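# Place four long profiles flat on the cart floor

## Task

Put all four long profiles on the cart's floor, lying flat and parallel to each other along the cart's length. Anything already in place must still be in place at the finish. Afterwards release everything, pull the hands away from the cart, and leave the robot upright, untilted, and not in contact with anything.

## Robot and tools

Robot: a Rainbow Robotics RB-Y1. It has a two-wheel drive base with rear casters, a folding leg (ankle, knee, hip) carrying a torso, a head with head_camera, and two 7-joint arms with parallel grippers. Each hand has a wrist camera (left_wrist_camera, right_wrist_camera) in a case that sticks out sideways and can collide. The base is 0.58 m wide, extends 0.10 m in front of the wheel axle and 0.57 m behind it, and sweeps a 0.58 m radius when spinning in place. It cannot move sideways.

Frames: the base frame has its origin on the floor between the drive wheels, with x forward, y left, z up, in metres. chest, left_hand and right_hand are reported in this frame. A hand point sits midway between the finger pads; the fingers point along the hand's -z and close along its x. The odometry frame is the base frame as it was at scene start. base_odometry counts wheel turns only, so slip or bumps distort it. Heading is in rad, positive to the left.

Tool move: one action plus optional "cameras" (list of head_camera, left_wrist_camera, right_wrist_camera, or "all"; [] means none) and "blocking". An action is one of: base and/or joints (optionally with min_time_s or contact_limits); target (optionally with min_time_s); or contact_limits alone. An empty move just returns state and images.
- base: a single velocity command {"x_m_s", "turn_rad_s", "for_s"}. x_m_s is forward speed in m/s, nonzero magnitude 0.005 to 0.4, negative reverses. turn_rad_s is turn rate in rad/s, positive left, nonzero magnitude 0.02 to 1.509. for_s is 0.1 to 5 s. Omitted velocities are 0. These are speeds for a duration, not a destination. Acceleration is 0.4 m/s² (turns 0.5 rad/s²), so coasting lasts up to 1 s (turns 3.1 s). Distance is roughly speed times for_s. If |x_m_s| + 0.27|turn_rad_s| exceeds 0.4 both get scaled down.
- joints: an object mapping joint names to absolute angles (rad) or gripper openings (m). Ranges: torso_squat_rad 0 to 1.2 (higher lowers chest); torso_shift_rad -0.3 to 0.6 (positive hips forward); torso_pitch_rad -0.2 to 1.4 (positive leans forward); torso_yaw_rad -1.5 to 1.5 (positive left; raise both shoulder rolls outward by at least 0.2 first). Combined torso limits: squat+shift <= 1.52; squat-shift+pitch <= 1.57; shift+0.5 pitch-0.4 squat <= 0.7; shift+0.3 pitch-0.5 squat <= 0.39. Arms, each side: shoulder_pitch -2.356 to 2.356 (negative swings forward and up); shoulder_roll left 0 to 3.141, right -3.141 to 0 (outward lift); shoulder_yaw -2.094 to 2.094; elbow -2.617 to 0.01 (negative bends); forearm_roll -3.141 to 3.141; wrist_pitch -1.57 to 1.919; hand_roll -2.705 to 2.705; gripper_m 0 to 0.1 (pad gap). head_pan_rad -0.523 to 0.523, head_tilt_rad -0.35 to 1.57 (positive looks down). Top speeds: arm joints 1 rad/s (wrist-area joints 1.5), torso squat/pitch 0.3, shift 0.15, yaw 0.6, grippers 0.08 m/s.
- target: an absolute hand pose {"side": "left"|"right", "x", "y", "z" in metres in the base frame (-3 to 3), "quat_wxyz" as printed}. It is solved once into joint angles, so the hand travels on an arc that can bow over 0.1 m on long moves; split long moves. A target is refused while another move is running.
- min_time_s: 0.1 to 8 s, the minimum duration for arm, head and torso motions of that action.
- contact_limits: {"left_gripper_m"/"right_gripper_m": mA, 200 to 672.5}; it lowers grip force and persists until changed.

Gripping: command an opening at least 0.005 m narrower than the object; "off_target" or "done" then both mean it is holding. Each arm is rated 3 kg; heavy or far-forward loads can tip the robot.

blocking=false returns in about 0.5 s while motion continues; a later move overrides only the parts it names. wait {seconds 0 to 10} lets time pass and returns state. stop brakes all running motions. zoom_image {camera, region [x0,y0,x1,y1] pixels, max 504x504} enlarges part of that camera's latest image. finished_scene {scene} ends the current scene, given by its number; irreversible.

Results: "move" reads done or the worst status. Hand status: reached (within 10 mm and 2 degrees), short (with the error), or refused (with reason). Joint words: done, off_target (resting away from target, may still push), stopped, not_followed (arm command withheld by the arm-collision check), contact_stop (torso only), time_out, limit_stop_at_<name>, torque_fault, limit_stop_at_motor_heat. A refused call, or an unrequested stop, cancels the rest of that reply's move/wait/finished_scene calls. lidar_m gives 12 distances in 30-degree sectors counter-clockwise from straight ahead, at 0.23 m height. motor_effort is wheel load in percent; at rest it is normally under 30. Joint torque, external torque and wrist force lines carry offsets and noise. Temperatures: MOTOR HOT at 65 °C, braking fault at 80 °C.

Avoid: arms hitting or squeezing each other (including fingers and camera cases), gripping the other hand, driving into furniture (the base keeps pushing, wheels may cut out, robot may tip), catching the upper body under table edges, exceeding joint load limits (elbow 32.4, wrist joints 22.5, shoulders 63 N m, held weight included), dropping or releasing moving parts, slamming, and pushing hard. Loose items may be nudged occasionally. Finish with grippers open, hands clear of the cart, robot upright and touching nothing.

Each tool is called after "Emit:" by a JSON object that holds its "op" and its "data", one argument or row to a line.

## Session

Emit:
{"op": "move", "data": {

}}

Scene clock: 0.00 s.
Joint torques (N m): no reading
External joint torques (N m): no reading
Motor temperatures (°C): left_arm=[35 33 33 37 43 38 41] | right_arm=[36 38 31 38 38 39 36]
Wrist force (N): no reading
Wrist torque (N m): no reading
Wrist force, peak (N): no reading
base_odometry: x=+0.000 y=+0.000 heading=+0.000
lidar_m: 0.68 1.03 1.15 4.51 1.57 1.14 1.07 1.11 1.51 3.96 0.98 0.70
base_status: not commanded
joint_positions: torso_squat_rad=+0.350 torso_shift_rad=+0.000 torso_pitch_rad=+0.000 torso_yaw_rad=+0.000 left_shoulder_pitch_rad=+0.027 left_shoulder_roll_rad=+0.023 left_shoulder_yaw_rad=+0.023 left_elbow_rad=-0.260 left_forearm_roll_rad=+0.047 left_wrist_pitch_rad=-0.042 left_hand_roll_rad=+0.019 left_gripper_m=+0.101 right_shoulder_pitch_rad=+0.050 right_shoulder_roll_rad=-0.019 right_shoulder_yaw_rad=+0.014 right_elbow_rad=-0.220 right_forearm_roll_rad=+0.030 right_wrist_pitch_rad=-0.021 right_hand_roll_rad=+0.014 right_gripper_m=+0.100 head_pan_rad=+0.000 head_tilt_rad=+0.400
joint_status: not commanded
wheel_motors_off: 0
motor_effort: left_wheel=+1 right_wheel=-1
chest: x=-0.2280 y=+0.0003 z=+1.2475 quat_wxyz=(+1.000, +0.000, +0.000, +0.000) (m; base frame)
left_hand: x=-0.1122 y=+0.2419 z=+0.5729 quat_wxyz=(+0.989, +0.010, -0.138, +0.047) (m; base frame)
right_hand: x=-0.1521 y=-0.2342 z=+0.5669 quat_wxyz=(+0.995, -0.011, -0.097, +0.022) (m; base frame)
pictures: head_camera, left_wrist_camera, right_wrist_camera
camera_calibration:
left_wrist_camera: T_world_to_cam=[[0.945368, 0.108874, 0.307288, -0.0969478], [-0.0443291, -0.890901, 0.45203, -0.0164797], [0.322978, -0.440956, -0.837403, 0.701415], [0, 0, 0, 1]] pos_world=[-0.135621, 0.305167, 0.624607]
right_wrist_camera: T_world_to_cam=[[-0.979681, -0.0284207, -0.19854, -0.0414671], [-0.111214, 0.900761, 0.419835, -0.0137288], [0.166905, 0.433384, -0.885619, 0.703067], [0, 0, 0, 1]] pos_world=[-0.159497, -0.293511, 0.620181]

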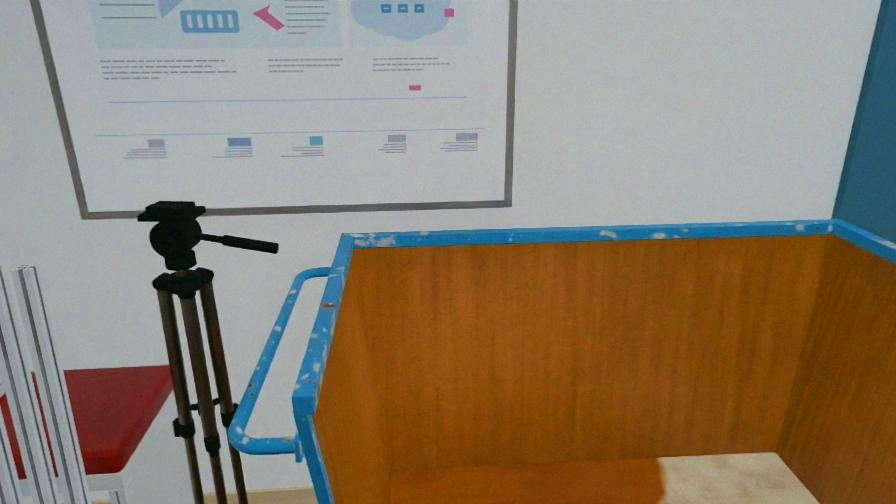

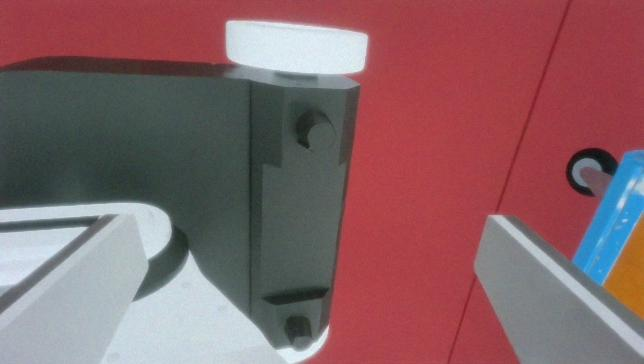

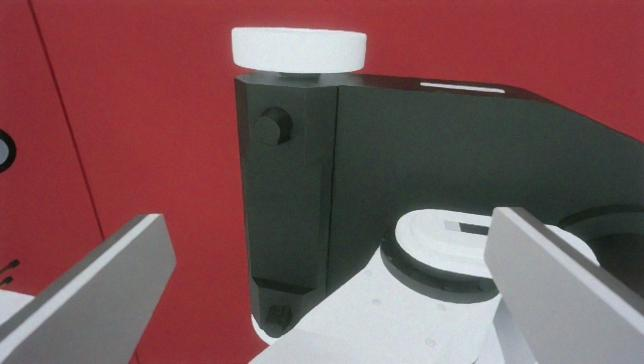

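Emit:
{"op": "move", "data": {
  "joints": {"head_pan_rad": 0.5, "head_tilt_rad": 0.6},
  "cameras": ["head_camera"]
}}

Emit:
{"op": "zoom_image", "data": {
  "camera": "head_camera",
  "region": [250, 330, 500, 500]
}}

Scene clock: 9.60 s.
Joint torques (N m): left_arm=[-1.86 0.06 -0.81 -1.7 -0.16 -0.64 0.52] | right_arm=[-1.92 -0.94 0.37 -1.17 0.28 -0.58 -0.17]
External joint torques (N m): left_arm=[0.31 -0.76 -0.89 -0.37 -0.17 -0.03 0.53] | right_arm=[-0.71 0.08 0.44 -0.54 0.24 -0.15 -0.18]
Wrist force (N): left_arm=[-2.8 0.6 -8.9] | right_arm=[-6.3 -4.5 -11.7]
Wrist torque (N m): left_arm=[-0.31 -0.34 0.21] | right_arm=[0.05 -0.57 -0.36]
Wrist force, peak (N): left_arm=[-3.0 0.6 -9.0] | right_arm=[-6.5 -4.6 -12.1]
move: done
base_odometry: x=+0.000 y=+0.000 heading=+0.000
lidar_m: 0.67 1.02 1.14 4.51 1.59 1.14 1.07 1.11 1.51 3.97 0.97 0.71
base_status: not commanded
joint_positions: torso_squat_rad=+0.350 torso_shift_rad=+0.000 torso_pitch_rad=+0.000 torso_yaw_rad=+0.000 left_shoulder_pitch_rad=+0.027 left_shoulder_roll_rad=+0.023 left_shoulder_yaw_rad=+0.023 left_elbow_rad=-0.260 left_forearm_roll_rad=+0.047 left_wrist_pitch_rad=-0.042 left_hand_roll_rad=+0.019 left_gripper_m=+0.101 right_shoulder_pitch_rad=+0.050 right_shoulder_roll_rad=-0.019 right_shoulder_yaw_rad=+0.014 right_elbow_rad=-0.220 right_forearm_roll_rad=+0.030 right_wrist_pitch_rad=-0.021 right_hand_roll_rad=+0.014 right_gripper_m=+0.100 head_pan_rad=+0.500 head_tilt_rad=+0.600
joint_status: all done
wheel_motors_off: 0
motor_effort: left_wheel=+2(2) right_wheel=-1(4)
chest: x=-0.2280 y=+0.0003 z=+1.2475 quat_wxyz=(+1.000, +0.000, +0.000, +0.000) (m; base frame)
left_hand: x=-0.1122 y=+0.2419 z=+0.5729 quat_wxyz=(+0.989, +0.010, -0.138, +0.047) (m; base frame)
right_hand: x=-0.1521 y=-0.2342 z=+0.5669 quat_wxyz=(+0.995, -0.011, -0.097, +0.022) (m; base frame)
pictures: head_camera
camera_calibration:
head_camera: T_world_to_cam=[[0.426279, -0.904591, 0.00132227, 0.0918153], [-0.473945, -0.224586, -0.851433, 1.19177], [0.770495, 0.362321, -0.524462, 0.858893], [0, 0, 0, 1]] pos_world=[-0.13608, 0.0395143, 1.46504]

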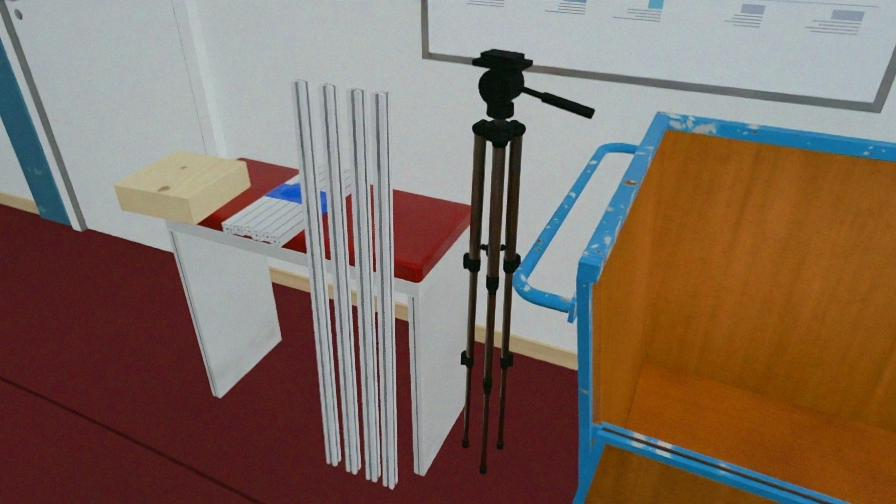

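Scaled by 2.016 from the camera's 896x504 image, which has a finer 1280x720 frame.

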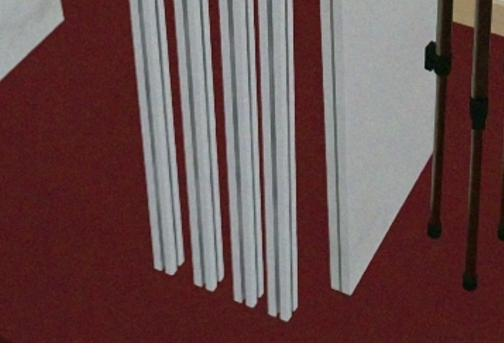

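Emit:
{"op": "move", "data": {
  "base": {"turn_rad_s": 0.5, "for_s": 1.483},
  "joints": {"left_shoulder_pitch_rad": -0.33, "left_shoulder_roll_rad": 0.45, "left_shoulder_yaw_rad": -0.5, "left_elbow_rad": -1.6, "left_forearm_roll_rad": 0.0, "left_wrist_pitch_rad": -0.35, "left_hand_roll_rad": -1.3, "right_shoulder_pitch_rad": 0.6, "right_shoulder_roll_rad": -0.15, "right_elbow_rad": -0.3, "left_gripper_m": 0.05, "right_gripper_m": 0.0, "head_pan_rad": 0.1, "head_tilt_rad": 0.5},
  "min_time_s": 2.5,
  "cameras": []
}}

Emit:
{"op": "move", "data": {
  "joints": {"torso_squat_rad": 1.05, "torso_shift_rad": 0.1, "torso_pitch_rad": 0.5},
  "base": {"x_m_s": 0.2, "for_s": 2.3},
  "cameras": ["head_camera", "left_wrist_camera"]
}}

Scene clock: 39.27 s.
Joint torques (N m): left_arm=[-14.47 4.17 4.41 -8.23 0.12 -1.34 0.07] | right_arm=[12.1 -6.48 -0.52 3.42 -0.03 0.57 -0.15]
External joint torques (N m): left_arm=[-0.26 1.39 -1.54 0.19 -0.34 0.03 0.04] | right_arm=[-0.46 -0.78 0.35 -0.51 0.06 0.13 -0.13]
Wrist force (N): left_arm=[1.3 -4.5 -1.0] | right_arm=[-3.5 -3.7 -11.7]
Wrist torque (N m): left_arm=[-0.07 -0.06 0.22] | right_arm=[0.02 -0.40 -0.32]
Wrist force, peak (N): left_arm=[-4.2 -0.3 -8.8] | right_arm=[-6.4 -4.4 -12.2]
move: done
base_odometry: x=+0.000 y=+0.000 heading=+0.733
lidar_m: 1.03 1.59 2.47 1.32 1.10 1.09 1.21 1.94 3.45 0.82 0.68 0.67
base_status: done (sent for 1.47 of 1.47 s)
joint_positions: torso_squat_rad=+0.350 torso_shift_rad=+0.000 torso_pitch_rad=+0.000 torso_yaw_rad=+0.000 left_shoulder_pitch_rad=-0.330 left_shoulder_roll_rad=+0.450 left_shoulder_yaw_rad=-0.500 left_elbow_rad=-1.600 left_forearm_roll_rad=+0.000 left_wrist_pitch_rad=-0.350 left_hand_roll_rad=-1.300 left_gripper_m=+0.050 right_shoulder_pitch_rad=+0.600 right_shoulder_roll_rad=-0.150 right_shoulder_yaw_rad=+0.014 right_elbow_rad=-0.300 right_forearm_roll_rad=+0.030 right_wrist_pitch_rad=-0.021 right_hand_roll_rad=+0.014 right_gripper_m=+0.000 head_pan_rad=+0.100 head_tilt_rad=+0.500
joint_status: all done
wheel_motors_off: 0
motor_effort: left_wheel=+6(34) right_wheel=+18(42)
chest: x=-0.2280 y=+0.0003 z=+1.2475 quat_wxyz=(+1.000, +0.000, +0.000, +0.000) (m; base frame)
left_hand: x=+0.2657 y=+0.0435 z=+1.1762 quat_wxyz=(+0.132, +0.443, -0.700, -0.545) (m; base frame)
right_hand: x=-0.5184 y=-0.3148 z=+0.6282 quat_wxyz=(+0.988, -0.077, +0.131, -0.039) (m; base frame)
pictures: none
No camera images: "cameras" was empty.

Scene clock: 42.47 s.
Joint torques (N m): left_arm=[-6.55 2.49 2.27 -8.98 -0.04 -1.87 0.14] | right_arm=[22.18 -6.99 -0.68 8.31 0.03 1.29 -0.27]
External joint torques (N m): left_arm=[-0.52 0.63 -0.65 -0.13 -0.29 -0.07 0.13] | right_arm=[-1.21 -0.53 0.45 0.2 0.23 -0.02 -0.23]
Wrist force (N): left_arm=[-0.6 -6.1 -3.5] | right_arm=[-0.4 -3.6 -10.5]
Wrist torque (N m): left_arm=[0.03 -0.20 0.25] | right_arm=[-0.01 -0.21 -0.24]
Wrist force, peak (N): left_arm=[-1.1 -6.0 -4.3] | right_arm=[-3.7 -3.7 -12.2]
move: done
base_odometry: x=+0.342 y=+0.308 heading=+0.733
lidar_m: 0.58 1.13 3.24 1.73 1.45 1.43 1.61 2.57 0.75 0.41 0.37 0.60
base_status: done (sent for 2.3 of 2.3 s)
joint_positions: torso_squat_rad=+1.050 torso_shift_rad=+0.100 torso_pitch_rad=+0.500 torso_yaw_rad=+0.000 left_shoulder_pitch_rad=-0.330 left_shoulder_roll_rad=+0.450 left_shoulder_yaw_rad=-0.500 left_elbow_rad=-1.600 left_forearm_roll_rad=+0.000 left_wrist_pitch_rad=-0.350 left_hand_roll_rad=-1.300 left_gripper_m=+0.050 right_shoulder_pitch_rad=+0.600 right_shoulder_roll_rad=-0.150 right_shoulder_yaw_rad=+0.014 right_elbow_rad=-0.300 right_forearm_roll_rad=+0.030 right_wrist_pitch_rad=-0.021 right_hand_roll_rad=+0.014 right_gripper_m=+0.000 head_pan_rad=+0.100 head_tilt_rad=+0.500
joint_status: all done
wheel_motors_off: 0
motor_effort: left_wheel=+7(52) right_wheel=-7(58)
chest: x=-0.0448 y=+0.0003 z=+0.8986 quat_wxyz=(+0.969, +0.000, +0.247, +0.000) (m; base frame)
left_hand: x=+0.3542 y=+0.0434 z=+0.5993 quat_wxyz=(+0.301, +0.294, -0.646, -0.637) (m; base frame)
right_hand: x=-0.5966 y=-0.3148 z=+0.4944 quat_wxyz=(+0.925, -0.085, +0.371, -0.019) (m; base frame)
pictures: head_camera, left_wrist_camera
camera_calibration:
head_camera: T_world_to_cam=[[0.0333838, -0.999166, -0.0234911, 0.0285497], [-0.814462, -0.013575, -0.580058, 0.731065], [0.579255, 0.0384971, -0.814237, 0.766422], [0, 0, 0, 1]] pos_world=[0.150518, 0.00894511, 1.04878]
left_wrist_camera: T_world_to_cam=[[-0.671672, -0.740073, 0.0338842, 0.249146], [-0.367497, 0.29312, -0.882625, 0.678357], [0.643275, -0.605287, -0.468855, 0.158192], [0, 0, 0, 1]] pos_world=[0.314877, 0.0812974, 0.664462]

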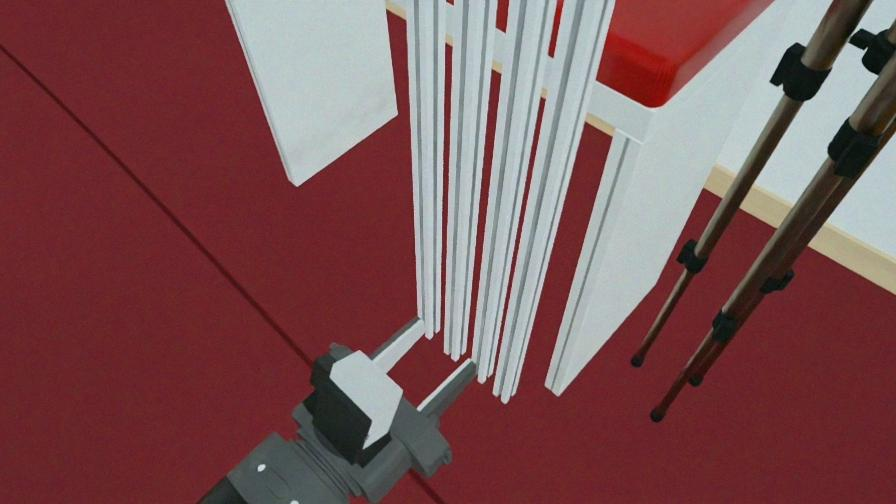

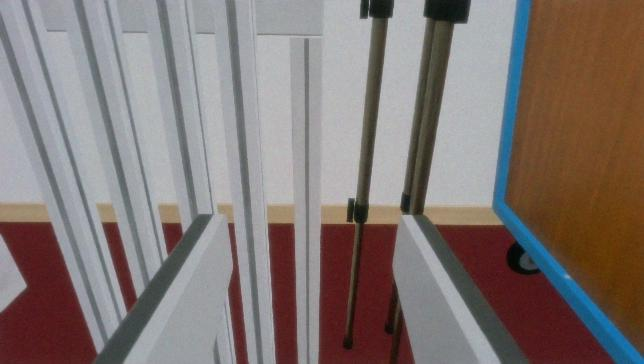

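Emit:
{"op": "move", "data": {
  "base": {"x_m_s": 0.2, "for_s": 0.5},
  "cameras": ["left_wrist_camera"]
}}

Emit:
{"op": "zoom_image", "data": {
  "camera": "left_wrist_camera",
  "region": [120, 60, 522, 364]
}}

Scene clock: 52.57 s.
Joint torques (N m): left_arm=[-5.58 3.31 2.2 -8.83 0.04 -1.84 0.1] | right_arm=[21.84 -7.15 -0.65 7.95 -0.05 1.44 -0.31]
External joint torques (N m): left_arm=[0.45 1.44 -0.72 0.02 -0.22 -0.04 0.09] | right_arm=[-1.55 -0.68 0.48 -0.16 0.15 0.13 -0.27]
Wrist force (N): left_arm=[-0.5 -5.4 -3.4] | right_arm=[-0.7 -3.4 -10.2]
Wrist torque (N m): left_arm=[-0.05 -0.19 0.24] | right_arm=[-0.03 -0.26 -0.24]
Wrist force, peak (N): left_arm=[-1.1 -6.1 -3.7] | right_arm=[-1.0 -3.4 -10.8]
move: done
base_odometry: x=+0.416 y=+0.375 heading=+0.734
lidar_m: 0.48 1.05 3.44 1.82 1.52 1.51 1.69 2.69 0.59 0.35 0.52 0.50
base_status: done (sent for 0.5 of 0.5 s)
joint_positions: torso_squat_rad=+1.050 torso_shift_rad=+0.100 torso_pitch_rad=+0.500 torso_yaw_rad=+0.000 left_shoulder_pitch_rad=-0.330 left_shoulder_roll_rad=+0.450 left_shoulder_yaw_rad=-0.500 left_elbow_rad=-1.600 left_forearm_roll_rad=+0.000 left_wrist_pitch_rad=-0.350 left_hand_roll_rad=-1.300 left_gripper_m=+0.050 right_shoulder_pitch_rad=+0.600 right_shoulder_roll_rad=-0.150 right_shoulder_yaw_rad=+0.014 right_elbow_rad=-0.300 right_forearm_roll_rad=+0.030 right_wrist_pitch_rad=-0.021 right_hand_roll_rad=+0.014 right_gripper_m=+0.000 head_pan_rad=+0.100 head_tilt_rad=+0.500
joint_status: not commanded
wheel_motors_off: 0
motor_effort: left_wheel=+8(38) right_wheel=-8(29)
chest: x=-0.0448 y=+0.0003 z=+0.8986 quat_wxyz=(+0.969, +0.000, +0.248, +0.000) (m; base frame)
left_hand: x=+0.3543 y=+0.0434 z=+0.5993 quat_wxyz=(+0.301, +0.294, -0.646, -0.637) (m; base frame)
right_hand: x=-0.5967 y=-0.3148 z=+0.4945 quat_wxyz=(+0.925, -0.085, +0.371, -0.019) (m; base frame)
pictures: left_wrist_camera
camera_calibration:
left_wrist_camera: T_world_to_cam=[[-0.671669, -0.740076, 0.0338919, 0.24914], [-0.367503, 0.293114, -0.882625, 0.67836], [0.643275, -0.605287, -0.468855, 0.158192], [0, 0, 0, 1]] pos_world=[0.314877, 0.0812974, 0.664462]

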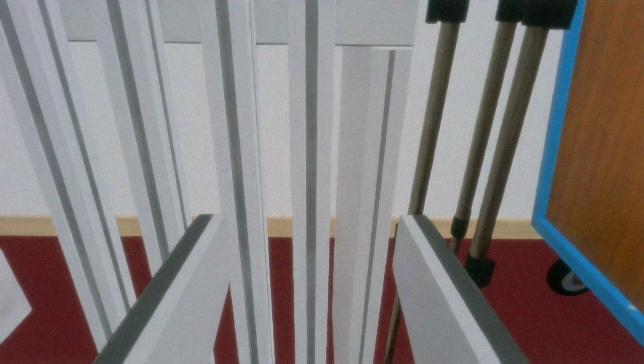

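Scaled by 1.254 from the camera's 644x364 image, which has a finer 920x520 frame.

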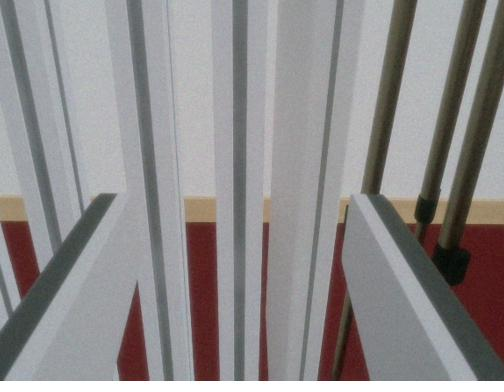

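Emit:
{"op": "move", "data": {
  "joints": {"left_gripper_m": 0.043},
  "cameras": []
}}

Emit:
{"op": "move", "data": {
  "target": {"side": "left", "x": 0.4477, "y": -0.0342, "z": 0.56, "quat_wxyz": [0.2918, 0.2918, -0.644, -0.644]},
  "min_time_s": 2.5,
  "cameras": ["left_wrist_camera"]
}}

Emit:
{"op": "zoom_image", "data": {
  "camera": "left_wrist_camera",
  "region": [120, 60, 522, 364]
}}

Scene clock: 61.63 s.
Joint torques (N m): left_arm=[-6.09 2.86 1.63 -8.53 0.14 -2.24 -0.01] | right_arm=[21.57 -6.76 -0.23 8.28 -0.01 1.34 -0.4]
External joint torques (N m): left_arm=[-0.07 0.99 -1.3 0.32 -0.12 -0.45 -0.02] | right_arm=[-1.82 -0.29 0.9 0.16 0.18 0.03 -0.37]
Wrist force (N): left_arm=[-0.6 -5.6 -3.0] | right_arm=[-0.8 -3.6 -10.5]
Wrist torque (N m): left_arm=[-0.01 -0.22 0.24] | right_arm=[-0.01 -0.26 -0.24]
Wrist force, peak (N): left_arm=[-0.8 -6.1 -3.7] | right_arm=[-0.6 -3.7 -10.7]
move: done
base_odometry: x=+0.416 y=+0.375 heading=+0.734
lidar_m: 0.47 1.04 3.44 1.83 1.52 1.51 1.69 2.70 0.59 0.35 0.52 0.50
base_status: not commanded
joint_positions: torso_squat_rad=+1.050 torso_shift_rad=+0.100 torso_pitch_rad=+0.500 torso_yaw_rad=+0.000 left_shoulder_pitch_rad=-0.330 left_shoulder_roll_rad=+0.450 left_shoulder_yaw_rad=-0.500 left_elbow_rad=-1.600 left_forearm_roll_rad=+0.000 left_wrist_pitch_rad=-0.350 left_hand_roll_rad=-1.300 left_gripper_m=+0.043 right_shoulder_pitch_rad=+0.600 right_shoulder_roll_rad=-0.150 right_shoulder_yaw_rad=+0.014 right_elbow_rad=-0.300 right_forearm_roll_rad=+0.030 right_wrist_pitch_rad=-0.021 right_hand_roll_rad=+0.014 right_gripper_m=+0.000 head_pan_rad=+0.100 head_tilt_rad=+0.500
joint_status: all done
wheel_motors_off: 0
motor_effort: left_wheel=+9(9) right_wheel=-8(11)
chest: x=-0.0448 y=+0.0003 z=+0.8986 quat_wxyz=(+0.969, +0.000, +0.248, +0.000) (m; base frame)
left_hand: x=+0.3543 y=+0.0434 z=+0.5993 quat_wxyz=(+0.301, +0.294, -0.646, -0.637) (m; base frame)
right_hand: x=-0.5967 y=-0.3148 z=+0.4945 quat_wxyz=(+0.925, -0.085, +0.371, -0.019) (m; base frame)
pictures: none
No camera images: "cameras" was empty.

Scene clock: 64.47 s.
Joint torques (N m): left_arm=[-14.03 -1.58 0.65 -8 -0.11 -1.99 -0.1] | right_arm=[21.76 -7.1 -0.86 8.09 -0.16 1.43 -0.16]
External joint torques (N m): left_arm=[-1.32 -1 -1.65 0.14 -0.44 -0.19 -0.11] | right_arm=[-1.63 -0.64 0.27 -0.02 0.03 0.12 -0.12]
Wrist force (N): left_arm=[-0.7 -5.6 -3.1] | right_arm=[-0.5 -3.6 -10.2]
Wrist torque (N m): left_arm=[-0.06 -0.23 0.23] | right_arm=[0.00 -0.24 -0.24]
Wrist force, peak (N): left_arm=[-0.8 -6.1 -3.6] | right_arm=[-0.4 -3.7 -10.6]
move: done
base_odometry: x=+0.416 y=+0.375 heading=+0.734
lidar_m: 0.47 1.04 3.44 1.83 1.51 1.51 1.69 2.70 0.61 0.35 0.51 0.50
base_status: not commanded
joint_positions: torso_squat_rad=+1.050 torso_shift_rad=+0.100 torso_pitch_rad=+0.500 torso_yaw_rad=+0.000 left_shoulder_pitch_rad=-0.784 left_shoulder_roll_rad=+0.196 left_shoulder_yaw_rad=-0.503 left_elbow_rad=-0.920 left_forearm_roll_rad=-0.008 left_wrist_pitch_rad=-0.502 left_hand_roll_rad=-1.308 left_gripper_m=+0.043 right_shoulder_pitch_rad=+0.600 right_shoulder_roll_rad=-0.150 right_shoulder_yaw_rad=+0.014 right_elbow_rad=-0.300 right_forearm_roll_rad=+0.030 right_wrist_pitch_rad=-0.021 right_hand_roll_rad=+0.014 right_gripper_m=+0.000 head_pan_rad=+0.100 head_tilt_rad=+0.500
joint_status: all done
wheel_motors_off: 0
motor_effort: left_wheel=+8(9) right_wheel=-8(12)
chest: x=-0.0448 y=+0.0003 z=+0.8986 quat_wxyz=(+0.969, +0.000, +0.248, +0.000) (m; base frame)
left_hand: x=+0.4472 y=-0.0338 z=+0.5603 quat_wxyz=(+0.294, +0.291, -0.641, -0.646) (m; base frame)
left_hand_status: reached (checked arc, planned for 2.5 s): 1 mm and 0.4 deg off.
right_hand: x=-0.5967 y=-0.3148 z=+0.4945 quat_wxyz=(+0.925, -0.085, +0.371, -0.019) (m; base frame)
pictures: left_wrist_camera
camera_calibration:
left_wrist_camera: T_world_to_cam=[[-0.683138, -0.72998, 0.0212396, 0.268279], [-0.364579, 0.315695, -0.876025, 0.696508], [0.632775, -0.606189, -0.481799, 0.0453347], [0, 0, 0, 1]] pos_world=[0.408517, 0.00343548, 0.626302]

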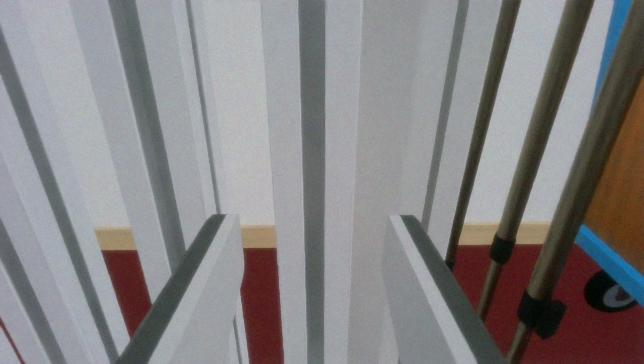

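Scaled by 1.254 from the camera's 644x364 image, which has a finer 920x520 frame.

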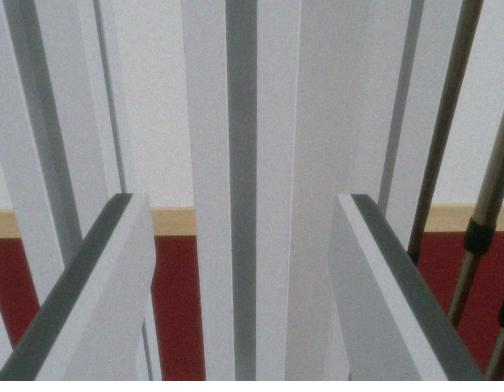

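Emit:
{"op": "move", "data": {
  "target": {"side": "left", "x": 0.484, "y": -0.0664, "z": 0.56, "quat_wxyz": [0.2918, 0.2918, -0.644, -0.644]},
  "min_time_s": 2,
  "cameras": ["left_wrist_camera"]
}}

Emit:
{"op": "zoom_image", "data": {
  "camera": "left_wrist_camera",
  "region": [120, 60, 522, 364]
}}

Scene clock: 70.03 s.
Joint torques (N m): left_arm=[-16.84 -1.71 2.99 -6.82 0.56 -1.96 -0.06] | right_arm=[21.86 -7.46 -0.53 8.07 0.04 1.36 -0.26]
External joint torques (N m): left_arm=[-1.05 -0.97 1.57 0.31 0.19 -0.16 -0.07] | right_arm=[-1.53 -1 0.59 -0.05 0.23 0.05 -0.22]
Wrist force (N): left_arm=[-0.6 -6.1 -3.8] | right_arm=[-0.7 -3.6 -10.4]
Wrist torque (N m): left_arm=[0.02 -0.20 0.18] | right_arm=[0.00 -0.26 -0.23]
Wrist force, peak (N): left_arm=[-0.3 -6.2 -4.0] | right_arm=[-0.7 -3.9 -10.6]
move: done
base_odometry: x=+0.416 y=+0.375 heading=+0.734
lidar_m: 0.48 1.05 3.43 1.84 1.52 1.51 1.69 2.69 0.58 0.34 0.51 0.49
base_status: not commanded
joint_positions: torso_squat_rad=+1.050 torso_shift_rad=+0.100 torso_pitch_rad=+0.500 torso_yaw_rad=+0.000 left_shoulder_pitch_rad=-1.070 left_shoulder_roll_rad=+0.056 left_shoulder_yaw_rad=-0.457 left_elbow_rad=-0.429 left_forearm_roll_rad=+0.018 left_wrist_pitch_rad=-0.682 left_hand_roll_rad=-1.318 left_gripper_m=+0.043 right_shoulder_pitch_rad=+0.600 right_shoulder_roll_rad=-0.150 right_shoulder_yaw_rad=+0.014 right_elbow_rad=-0.300 right_forearm_roll_rad=+0.030 right_wrist_pitch_rad=-0.021 right_hand_roll_rad=+0.014 right_gripper_m=+0.000 head_pan_rad=+0.100 head_tilt_rad=+0.500
joint_status: all done
wheel_motors_off: 0
motor_effort: left_wheel=+8(9) right_wheel=-10(12)
chest: x=-0.0448 y=+0.0003 z=+0.8986 quat_wxyz=(+0.969, +0.000, +0.248, +0.000) (m; base frame)
left_hand: x=+0.4836 y=-0.0662 z=+0.5602 quat_wxyz=(+0.293, +0.291, -0.642, -0.646) (m; base frame)
left_hand_status: reached (checked arc, planned for 2.0 s): 0 mm and 0.3 deg off.
right_hand: x=-0.5967 y=-0.3148 z=+0.4945 quat_wxyz=(+0.925, -0.085, +0.371, -0.019) (m; base frame)
pictures: left_wrist_camera
camera_calibration:
left_wrist_camera: T_world_to_cam=[[-0.683659, -0.729506, 0.0207613, 0.270115], [-0.363215, 0.315438, -0.876684, 0.719597], [0.632997, -0.606893, -0.480619, 0.00176963], [0, 0, 0, 1]] pos_world=[0.444915, -0.0288636, 0.626102]

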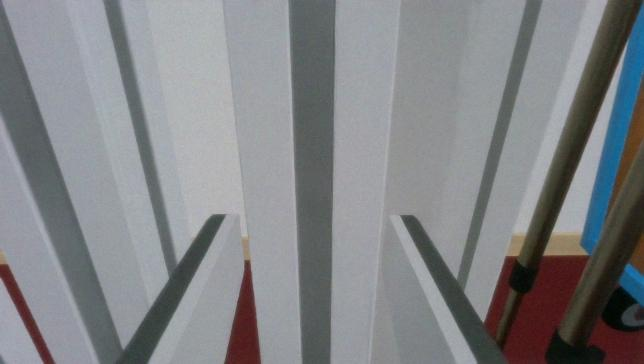

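Scaled by 1.254 from the camera's 644x364 image, which has a finer 920x520 frame.

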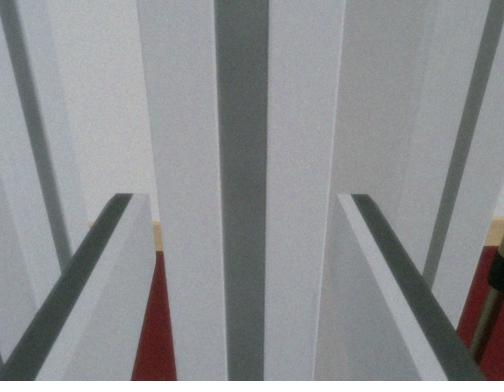

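Emit:
{"op": "move", "data": {
  "joints": {"left_gripper_m":0.02}
}}

Scene clock: 103.57 s.
Joint torques (N m): left_arm=[-17.07 -1.19 1.64 -6.58 0.15 -1.88 -0.16] | right_arm=[22.16 -7.16 -0.57 8.32 -0.09 1.29 -0.34]
External joint torques (N m): left_arm=[-1.27 -0.45 0.22 0.55 -0.22 -0.08 -0.17] | right_arm=[-1.23 -0.69 0.56 0.21 0.1 -0.02 -0.31]
Wrist force (N): left_arm=[0.7 -5.8 -3.9] | right_arm=[-0.5 -3.5 -10.3]
Wrist torque (N m): left_arm=[-0.03 -0.20 0.80] | right_arm=[-0.02 -0.25 -0.24]
Wrist force, peak (N): left_arm=[-0.5 -6.3 -3.9] | right_arm=[-0.7 -3.6 -10.6]
move: off_target
base_odometry: x=+0.416 y=+0.375 heading=+0.734
lidar_m: 0.47 1.03 3.44 1.82 1.52 1.51 1.69 2.70 0.60 0.35 0.50 0.50
base_status: not commanded
joint_positions: torso_squat_rad=+1.050 torso_shift_rad=+0.100 torso_pitch_rad=+0.500 torso_yaw_rad=+0.000 left_shoulder_pitch_rad=-1.070 left_shoulder_roll_rad=+0.056 left_shoulder_yaw_rad=-0.457 left_elbow_rad=-0.429 left_forearm_roll_rad=+0.018 left_wrist_pitch_rad=-0.682 left_hand_roll_rad=-1.318 left_gripper_m=+0.031 right_shoulder_pitch_rad=+0.600 right_shoulder_roll_rad=-0.150 right_shoulder_yaw_rad=+0.014 right_elbow_rad=-0.300 right_forearm_roll_rad=+0.030 right_wrist_pitch_rad=-0.021 right_hand_roll_rad=+0.014 right_gripper_m=+0.000 head_pan_rad=+0.100 head_tilt_rad=+0.500
joint_status: left_gripper_m off_target (ended at +0.031, target +0.020)
wheel_motors_off: 0
motor_effort: left_wheel=+8(9) right_wheel=-12(12)
chest: x=-0.0448 y=+0.0003 z=+0.8986 quat_wxyz=(+0.969, +0.000, +0.248, +0.000) (m; base frame)
left_hand: x=+0.4836 y=-0.0662 z=+0.5602 quat_wxyz=(+0.293, +0.291, -0.642, -0.646) (m; base frame)
right_hand: x=-0.5967 y=-0.3148 z=+0.4945 quat_wxyz=(+0.925, -0.085, +0.371, -0.019) (m; base frame)
pictures: head_camera, left_wrist_camera, right_wrist_camera
camera_calibration:
head_camera: T_world_to_cam=[[0.0333838, -0.999166, -0.0234949, 0.0285504], [-0.81451, -0.0135759, -0.579991, 0.731084], [0.579189, 0.0384991, -0.814284, 0.766424], [0, 0, 0, 1]] pos_world=[0.150618, 0.0089451, 1.04878]
left_wrist_camera: T_world_to_cam=[[-0.683655, -0.729505, 0.0209256, 0.26987], [-0.363237, 0.315259, -0.876739, 0.719631], [0.632988, -0.606988, -0.480512, 0.00170635], [0, 0, 0, 1]] pos_world=[0.444815, -0.028963, 0.626101]
right_wrist_camera: T_world_to_cam=[[-0.728765, 0.114764, 0.675078, -0.730868], [0.294827, 0.942386, 0.158067, 0.424628], [-0.618044, 0.314225, -0.720614, 0.160563], [0, 0, 0, 1]] pos_world=[-0.558587, -0.366739, 0.541977]

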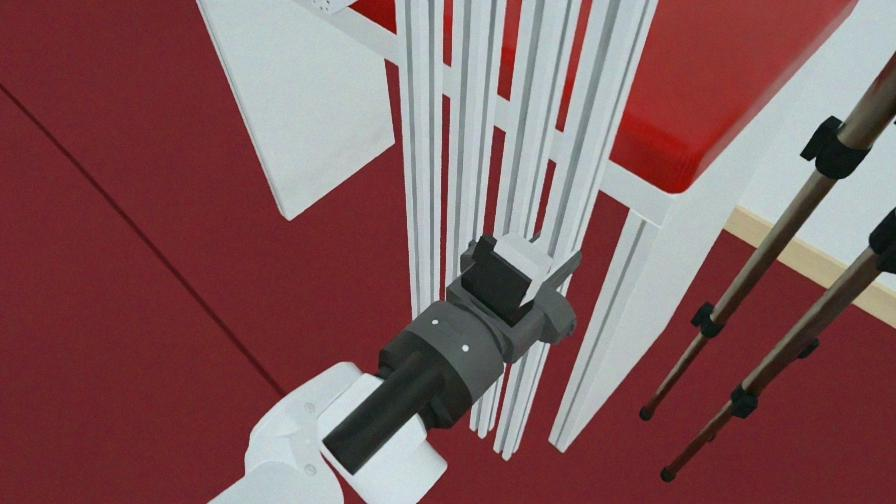

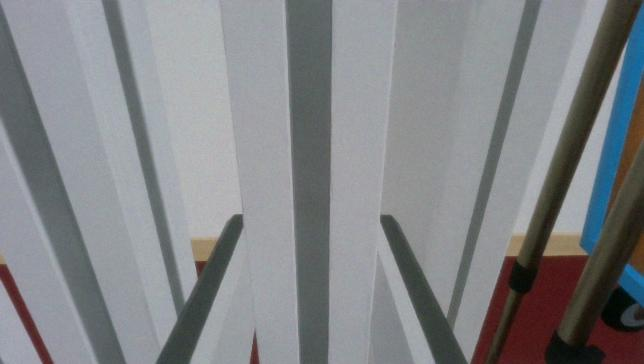

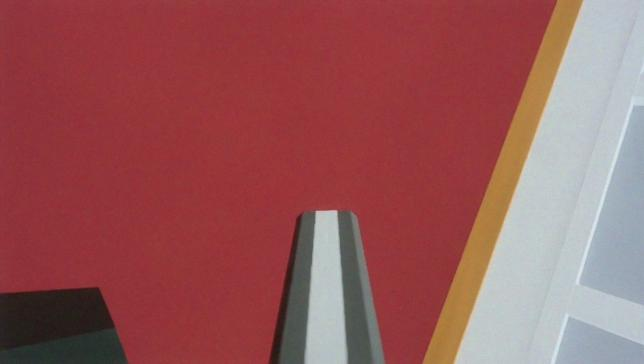

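Emit:
{"op": "move", "data": {
  "target": {"side":"left","x":0.480,"y":-0.063,"z":0.60,"quat_wxyz":[0.2918,0.2918,-0.644,-0.644]},
  "min_time_s": 2,
  "cameras": ["head_camera"]
}}

Emit:
{"op": "move", "data": {
  "target": {"side":"left","x":0.36,"y":0.03,"z":0.64,"quat_wxyz":[0.298,0.298,-0.641,-0.641]},
  "min_time_s": 2.5,
  "cameras": ["head_camera"]
}}

Emit:
{"op": "move", "data": {
  "base": {"x_m_s":-0.25,"for_s":2.2},
  "cameras": ["head_camera"]
}}

Scene clock: 110.67 s.
Joint torques (N m): left_arm=[-19.95 -1.41 1.69 -12.65 0.04 -4.02 0.15] | right_arm=[21.72 -7.32 -0.97 8.25 -0.28 1.43 -0.38]
External joint torques (N m): left_arm=[-5.39 -0.52 -0.87 -4 -0.25 -2.23 0.14] | right_arm=[-1.68 -0.86 0.15 0.13 -0.09 0.12 -0.34]
Wrist force (N): left_arm=[-0.6 -14.9 -3.4] | right_arm=[-0.6 -3.5 -10.5]
Wrist torque (N m): left_arm=[-0.11 -0.25 0.23] | right_arm=[-0.01 -0.24 -0.24]
Wrist force, peak (N): left_arm=[1.3 40.8 -3.7] | right_arm=[-0.8 -3.9 -10.6]
move: done
base_odometry: x=+0.416 y=+0.375 heading=+0.734
lidar_m: 0.47 1.04 3.43 1.83 1.52 1.51 1.68 2.68 0.60 0.34 0.52 0.50
base_status: not commanded
joint_positions: torso_squat_rad=+1.050 torso_shift_rad=+0.100 torso_pitch_rad=+0.500 torso_yaw_rad=+0.000 left_shoulder_pitch_rad=-0.882 left_shoulder_roll_rad=+0.172 left_shoulder_yaw_rad=-0.494 left_elbow_rad=-0.950 left_forearm_roll_rad=-0.006 left_wrist_pitch_rad=-0.381 left_hand_roll_rad=-1.283 left_gripper_m=+0.030 right_shoulder_pitch_rad=+0.600 right_shoulder_roll_rad=-0.150 right_shoulder_yaw_rad=+0.014 right_elbow_rad=-0.300 right_forearm_roll_rad=+0.030 right_wrist_pitch_rad=-0.021 right_hand_roll_rad=+0.014 right_gripper_m=+0.000 head_pan_rad=+0.100 head_tilt_rad=+0.500
joint_status: all done
wheel_motors_off: 0
motor_effort: left_wheel=+8(9) right_wheel=-9(12)
chest: x=-0.0448 y=+0.0003 z=+0.8986 quat_wxyz=(+0.969, +0.000, +0.247, +0.000) (m; base frame)
left_hand: x=+0.4796 y=-0.0624 z=+0.5987 quat_wxyz=(+0.292, +0.292, -0.644, -0.644) (m; base frame)
left_hand_status: reached (checked arc, planned for 2.0 s): 1 mm and 0.1 deg off.
right_hand: x=-0.5967 y=-0.3148 z=+0.4945 quat_wxyz=(+0.925, -0.085, +0.371, -0.019) (m; base frame)
pictures: head_camera
camera_calibration:
head_camera: T_world_to_cam=[[0.0333263, -0.99917, -0.0234094, 0.028473], [-0.814463, -0.0135755, -0.580057, 0.731064], [0.579258, 0.0383973, -0.81424, 0.766426], [0, 0, 0, 1]] pos_world=[0.150518, 0.00894532, 1.04878]

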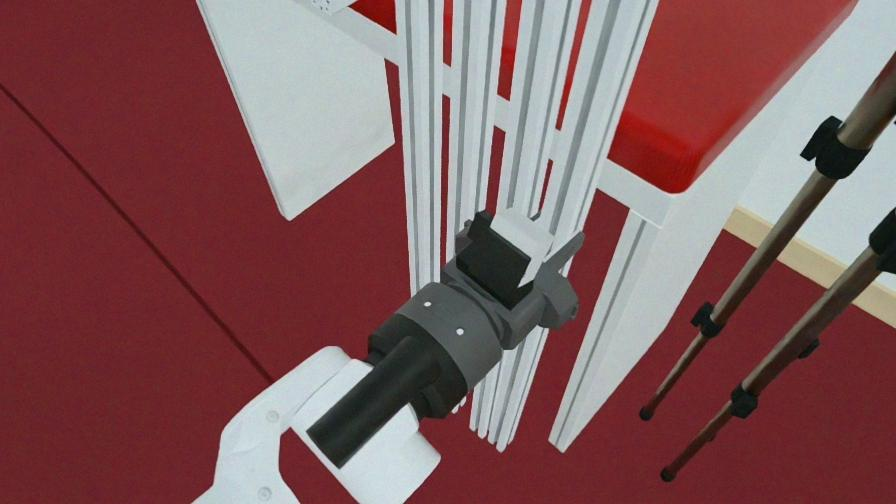

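Scene clock: 113.50 s.
Joint torques (N m): left_arm=[-10.17 1.05 3.16 -14.05 0.03 -4.08 -0.08] | right_arm=[22.27 -6.89 -0.53 8.28 -0.11 1.45 -0.44]
External joint torques (N m): left_arm=[-3.93 -0.5 0.11 -4.69 -0.16 -2.29 -0.09] | right_arm=[-1.12 -0.43 0.59 0.16 0.08 0.13 -0.4]
Wrist force (N): left_arm=[-0.7 -14.4 -3.3] | right_arm=[-0.8 -3.6 -10.3]
Wrist torque (N m): left_arm=[-0.26 -0.25 0.25] | right_arm=[0.01 -0.26 -0.24]
Wrist force, peak (N): left_arm=[-0.3 -15.7 -4.3] | right_arm=[-0.8 -3.7 -10.8]
move: done
base_odometry: x=+0.416 y=+0.375 heading=+0.734
lidar_m: 0.35 1.05 3.43 1.82 1.52 1.50 1.69 2.69 0.60 0.35 0.52 0.50
base_status: not commanded
joint_positions: torso_squat_rad=+1.050 torso_shift_rad=+0.100 torso_pitch_rad=+0.500 torso_yaw_rad=+0.000 left_shoulder_pitch_rad=-0.323 left_shoulder_roll_rad=+0.464 left_shoulder_yaw_rad=-0.494 left_elbow_rad=-1.780 left_forearm_roll_rad=-0.007 left_wrist_pitch_rad=-0.180 left_hand_roll_rad=-1.295 left_gripper_m=+0.030 right_shoulder_pitch_rad=+0.600 right_shoulder_roll_rad=-0.150 right_shoulder_yaw_rad=+0.014 right_elbow_rad=-0.300 right_forearm_roll_rad=+0.030 right_wrist_pitch_rad=-0.021 right_hand_roll_rad=+0.014 right_gripper_m=+0.000 head_pan_rad=+0.100 head_tilt_rad=+0.500
joint_status: all done
wheel_motors_off: 0
motor_effort: left_wheel=+8(9) right_wheel=-9(12)
chest: x=-0.0448 y=+0.0003 z=+0.8986 quat_wxyz=(+0.969, +0.000, +0.247, +0.000) (m; base frame)
left_hand: x=+0.3595 y=+0.0302 z=+0.6390 quat_wxyz=(+0.297, +0.298, -0.643, -0.640) (m; base frame)
left_hand_status: reached (checked arc, planned for 2.5 s): 1 mm and 0.2 deg off.
right_hand: x=-0.5967 y=-0.3148 z=+0.4945 quat_wxyz=(+0.925, -0.085, +0.371, -0.019) (m; base frame)
pictures: head_camera
camera_calibration:
head_camera: T_world_to_cam=[[0.0333263, -0.99917, -0.0234094, 0.028473], [-0.814463, -0.0135755, -0.580057, 0.731064], [0.579258, 0.0383973, -0.81424, 0.766426], [0, 0, 0, 1]] pos_world=[0.150518, 0.00894532, 1.04878]

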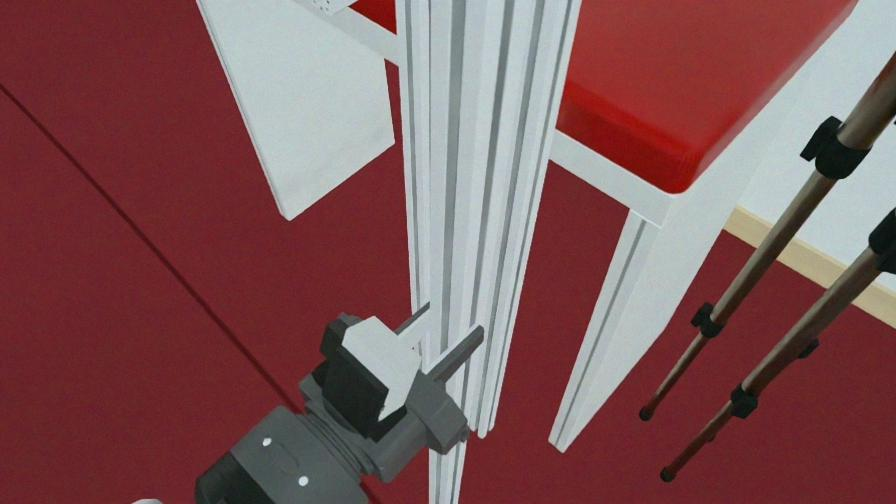

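Scene clock: 117.10 s.
Joint torques (N m): left_arm=[-11.33 0.29 3.25 -13.09 0.26 -3.92 -0.1] | right_arm=[21.92 -7.26 -0.36 7.85 0.06 1.43 -0.24]
External joint torques (N m): left_arm=[-5.1 -1.27 0.2 -3.74 0.07 -2.12 -0.11] | right_arm=[-1.48 -0.79 0.77 -0.27 0.25 0.12 -0.21]
Wrist force (N): left_arm=[-0.4 -14.1 -3.1] | right_arm=[-0.5 -3.7 -10.5]
Wrist torque (N m): left_arm=[-0.31 -0.22 0.25] | right_arm=[0.02 -0.22 -0.23]
Wrist force, peak (N): left_arm=[-0.9 -15.4 -3.9] | right_arm=[-0.9 -3.6 -10.7]
move: done
base_odometry: x=+0.008 y=+0.006 heading=+0.735
lidar_m: 0.34 1.58 2.48 1.33 1.10 1.10 1.23 1.96 3.40 0.82 0.67 0.67
base_status: done (sent for 2.2 of 2.2 s)
joint_positions: torso_squat_rad=+1.050 torso_shift_rad=+0.100 torso_pitch_rad=+0.500 torso_yaw_rad=+0.000 left_shoulder_pitch_rad=-0.323 left_shoulder_roll_rad=+0.464 left_shoulder_yaw_rad=-0.495 left_elbow_rad=-1.780 left_forearm_roll_rad=-0.007 left_wrist_pitch_rad=-0.180 left_hand_roll_rad=-1.295 left_gripper_m=+0.030 right_shoulder_pitch_rad=+0.600 right_shoulder_roll_rad=-0.150 right_shoulder_yaw_rad=+0.014 right_elbow_rad=-0.300 right_forearm_roll_rad=+0.030 right_wrist_pitch_rad=-0.021 right_hand_roll_rad=+0.014 right_gripper_m=+0.000 head_pan_rad=+0.100 head_tilt_rad=+0.500
joint_status: not commanded
wheel_motors_off: 0
motor_effort: left_wheel=+15(41) right_wheel=-14(36)
chest: x=-0.0448 y=+0.0003 z=+0.8986 quat_wxyz=(+0.969, +0.000, +0.248, +0.000) (m; base frame)
left_hand: x=+0.3595 y=+0.0302 z=+0.6389 quat_wxyz=(+0.297, +0.298, -0.643, -0.640) (m; base frame)
right_hand: x=-0.5968 y=-0.3148 z=+0.4946 quat_wxyz=(+0.924, -0.085, +0.371, -0.019) (m; base frame)
pictures: head_camera
camera_calibration:
head_camera: T_world_to_cam=[[0.0333223, -0.99917, -0.0234136, 0.0284747], [-0.814544, -0.0135752, -0.579943, 0.731039], [0.579144, 0.0383964, -0.81432, 0.76647], [0, 0, 0, 1]] pos_world=[0.150618, 0.00894532, 1.04878]

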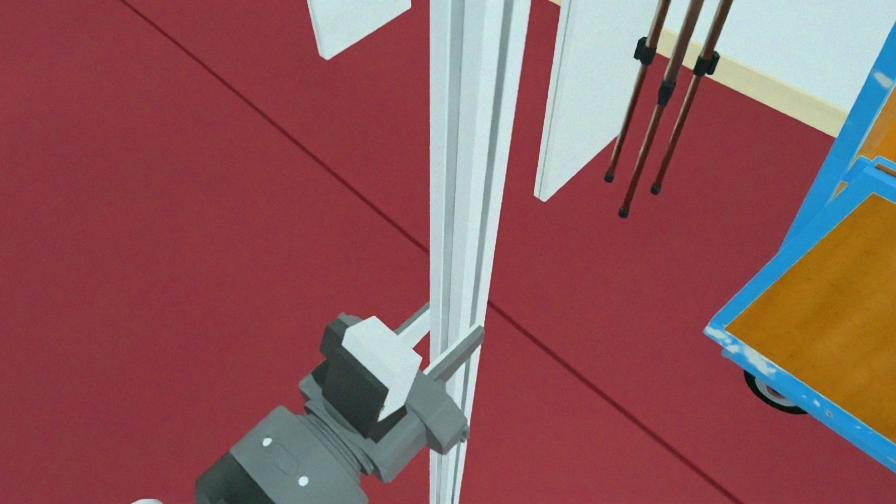

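Emit:
{"op": "move", "data": {
  "base": {"turn_rad_s":-0.6,"for_s":4.14},
  "cameras": []
}}

Emit:
{"op": "move", "data": {
  "base": {"x_m_s":0.3,"for_s":2.02},
  "cameras": []
}}

Emit:
{"op": "move", "data": {
  "base": {"turn_rad_s":0.6,"for_s":2.92},
  "joints": {"head_pan_rad":0.45},
  "cameras": ["head_camera"]
}}

Scene clock: 133.87 s.
Joint torques (N m): left_arm=[-11.04 0.88 3.5 -13.47 0.24 -4.11 -0.21] | right_arm=[21.41 -6.51 -0.59 7.97 0.1 1.39 -0.2]
External joint torques (N m): left_arm=[-4.81 -0.67 0.45 -4.12 0.04 -2.32 -0.22] | right_arm=[-1.99 -0.04 0.53 -0.15 0.29 0.08 -0.16]
Wrist force (N): left_arm=[-0.2 -14.6 -3.8] | right_arm=[-0.9 -3.6 -10.3]
Wrist torque (N m): left_arm=[-0.26 -0.20 0.26] | right_arm=[0.00 -0.29 -0.23]
Wrist force, peak (N): left_arm=[-0.4 -15.1 -3.8] | right_arm=[-0.9 -3.7 -10.7]
move: done
base_odometry: x=+0.008 y=+0.006 heading=-1.744
lidar_m: 0.36 1.21 0.76 0.69 0.69 1.08 3.45 1.95 1.21 1.08 1.08 1.31
base_status: done (sent for 4.13 of 4.13 s)
joint_positions: torso_squat_rad=+1.050 torso_shift_rad=+0.100 torso_pitch_rad=+0.500 torso_yaw_rad=+0.000 left_shoulder_pitch_rad=-0.323 left_shoulder_roll_rad=+0.464 left_shoulder_yaw_rad=-0.495 left_elbow_rad=-1.780 left_forearm_roll_rad=-0.007 left_wrist_pitch_rad=-0.180 left_hand_roll_rad=-1.295 left_gripper_m=+0.030 right_shoulder_pitch_rad=+0.600 right_shoulder_roll_rad=-0.150 right_shoulder_yaw_rad=+0.014 right_elbow_rad=-0.300 right_forearm_roll_rad=+0.030 right_wrist_pitch_rad=-0.021 right_hand_roll_rad=+0.014 right_gripper_m=+0.000 head_pan_rad=+0.100 head_tilt_rad=+0.500
joint_status: not commanded
wheel_motors_off: 0
motor_effort: left_wheel=+17(43) right_wheel=+2(40)
chest: x=-0.0448 y=+0.0003 z=+0.8986 quat_wxyz=(+0.969, +0.000, +0.248, +0.000) (m; base frame)
left_hand: x=+0.3595 y=+0.0302 z=+0.6389 quat_wxyz=(+0.297, +0.298, -0.643, -0.640) (m; base frame)
right_hand: x=-0.5968 y=-0.3149 z=+0.4946 quat_wxyz=(+0.924, -0.085, +0.371, -0.019) (m; base frame)
pictures: none
No camera images: "cameras" was empty.

Scene clock: 137.13 s.
Joint torques (N m): left_arm=[-9.82 0.92 3.74 -13.59 0.21 -4.04 -0.34] | right_arm=[21.62 -7.21 -0.67 7.91 0.06 1.42 -0.24]
External joint torques (N m): left_arm=[-3.58 -0.63 0.69 -4.24 0.02 -2.25 -0.35] | right_arm=[-1.78 -0.75 0.46 -0.2 0.25 0.11 -0.2]
Motor temperatures (°C): left_arm=[37 33 33 42 43 40 41] | right_arm=[40 38 31 40 38 39 36]
Wrist force (N): left_arm=[-0.7 -14.5 -3.1] | right_arm=[-0.7 -3.5 -10.5]
Wrist torque (N m): left_arm=[-0.29 -0.24 0.26] | right_arm=[-0.01 -0.25 -0.22]
Wrist force, peak (N): left_arm=[-1.1 -15.5 -4.3] | right_arm=[-1.0 -3.7 -10.8]
move: done
base_odometry: x=-0.098 y=-0.595 heading=-1.745
lidar_m: 0.34 2.92 0.88 0.80 0.80 0.98 3.75 1.74 1.08 0.96 0.96 1.16
base_status: done (sent for 2.03 of 2.03 s)
joint_positions: torso_squat_rad=+1.050 torso_shift_rad=+0.100 torso_pitch_rad=+0.500 torso_yaw_rad=+0.000 left_shoulder_pitch_rad=-0.323 left_shoulder_roll_rad=+0.464 left_shoulder_yaw_rad=-0.495 left_elbow_rad=-1.780 left_forearm_roll_rad=-0.007 left_wrist_pitch_rad=-0.180 left_hand_roll_rad=-1.295 left_gripper_m=+0.030 right_shoulder_pitch_rad=+0.600 right_shoulder_roll_rad=-0.150 right_shoulder_yaw_rad=+0.014 right_elbow_rad=-0.300 right_forearm_roll_rad=+0.030 right_wrist_pitch_rad=-0.021 right_hand_roll_rad=+0.014 right_gripper_m=+0.000 head_pan_rad=+0.100 head_tilt_rad=+0.500
joint_status: not commanded
wheel_motors_off: 0
motor_effort: left_wheel=-9(49) right_wheel=+5(42)
chest: x=-0.0447 y=+0.0003 z=+0.8986 quat_wxyz=(+0.969, +0.000, +0.248, +0.000) (m; base frame)
left_hand: x=+0.3595 y=+0.0302 z=+0.6389 quat_wxyz=(+0.297, +0.298, -0.643, -0.640) (m; base frame)
right_hand: x=-0.5967 y=-0.3149 z=+0.4946 quat_wxyz=(+0.924, -0.085, +0.371, -0.019) (m; base frame)
pictures: none
No camera images: "cameras" was empty.

Scene clock: 141.60 s.
Joint torques (N m): left_arm=[-9.76 1.48 3.24 -13.23 0.31 -3.91 -0.07] | right_arm=[22.33 -6.9 -0.98 8.18 0.05 1.22 -0.33]
External joint torques (N m): left_arm=[-3.53 -0.07 0.19 -3.88 0.12 -2.12 -0.08] | right_arm=[-1.07 -0.44 0.14 0.06 0.24 -0.09 -0.29]
Wrist force (N): left_arm=[-0.4 -14.8 -3.3] | right_arm=[-1.0 -3.6 -10.3]
Wrist torque (N m): left_arm=[-0.17 -0.24 0.26] | right_arm=[0.00 -0.28 -0.22]
Wrist force, peak (N): left_arm=[-0.3 -15.0 -3.9] | right_arm=[-0.6 -3.8 -10.8]
move: done
base_odometry: x=-0.098 y=-0.594 heading=+0.015
lidar_m: 0.35 0.83 1.52 3.83 1.39 1.01 0.96 1.00 1.37 3.74 2.29 0.82
base_status: done (sent for 2.93 of 2.93 s)
joint_positions: torso_squat_rad=+1.050 torso_shift_rad=+0.100 torso_pitch_rad=+0.500 torso_yaw_rad=+0.000 left_shoulder_pitch_rad=-0.323 left_shoulder_roll_rad=+0.464 left_shoulder_yaw_rad=-0.495 left_elbow_rad=-1.780 left_forearm_roll_rad=-0.007 left_wrist_pitch_rad=-0.180 left_hand_roll_rad=-1.295 left_gripper_m=+0.030 right_shoulder_pitch_rad=+0.600 right_shoulder_roll_rad=-0.150 right_shoulder_yaw_rad=+0.014 right_elbow_rad=-0.300 right_forearm_roll_rad=+0.030 right_wrist_pitch_rad=-0.021 right_hand_roll_rad=+0.014 right_gripper_m=+0.000 head_pan_rad=+0.450 head_tilt_rad=+0.500
joint_status: all done
wheel_motors_off: 0
motor_effort: left_wheel=+2(41) right_wheel=+12(38)
chest: x=-0.0447 y=+0.0003 z=+0.8986 quat_wxyz=(+0.969, +0.000, +0.248, +0.000) (m; base frame)
left_hand: x=+0.3595 y=+0.0302 z=+0.6389 quat_wxyz=(+0.297, +0.298, -0.643, -0.640) (m; base frame)
right_hand: x=-0.5967 y=-0.3149 z=+0.4946 quat_wxyz=(+0.924, -0.085, +0.371, -0.019) (m; base frame)
pictures: head_camera
camera_calibration:
head_camera: T_world_to_cam=[[0.331683, -0.924737, -0.186674, 0.181013], [-0.787485, -0.162435, -0.594544, 0.744765], [0.519474, 0.344204, -0.782094, 0.736224], [0, 0, 0, 1]] pos_world=[0.144003, 0.0349545, 1.05238]

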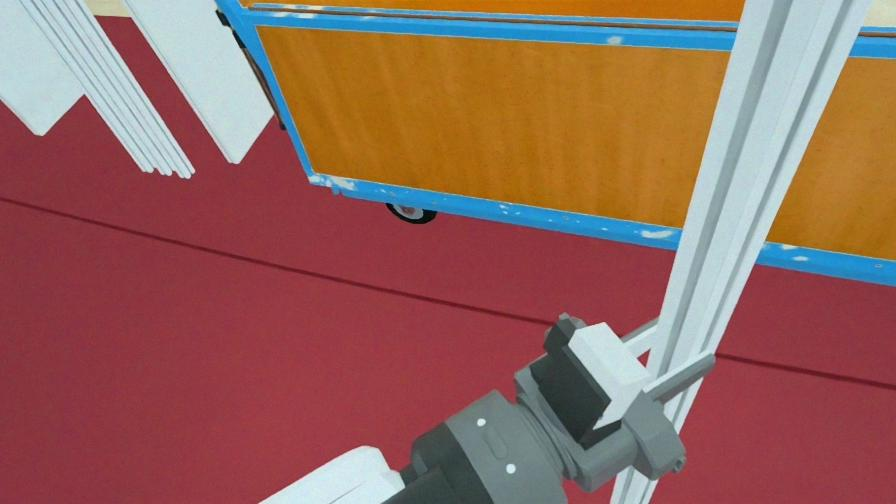

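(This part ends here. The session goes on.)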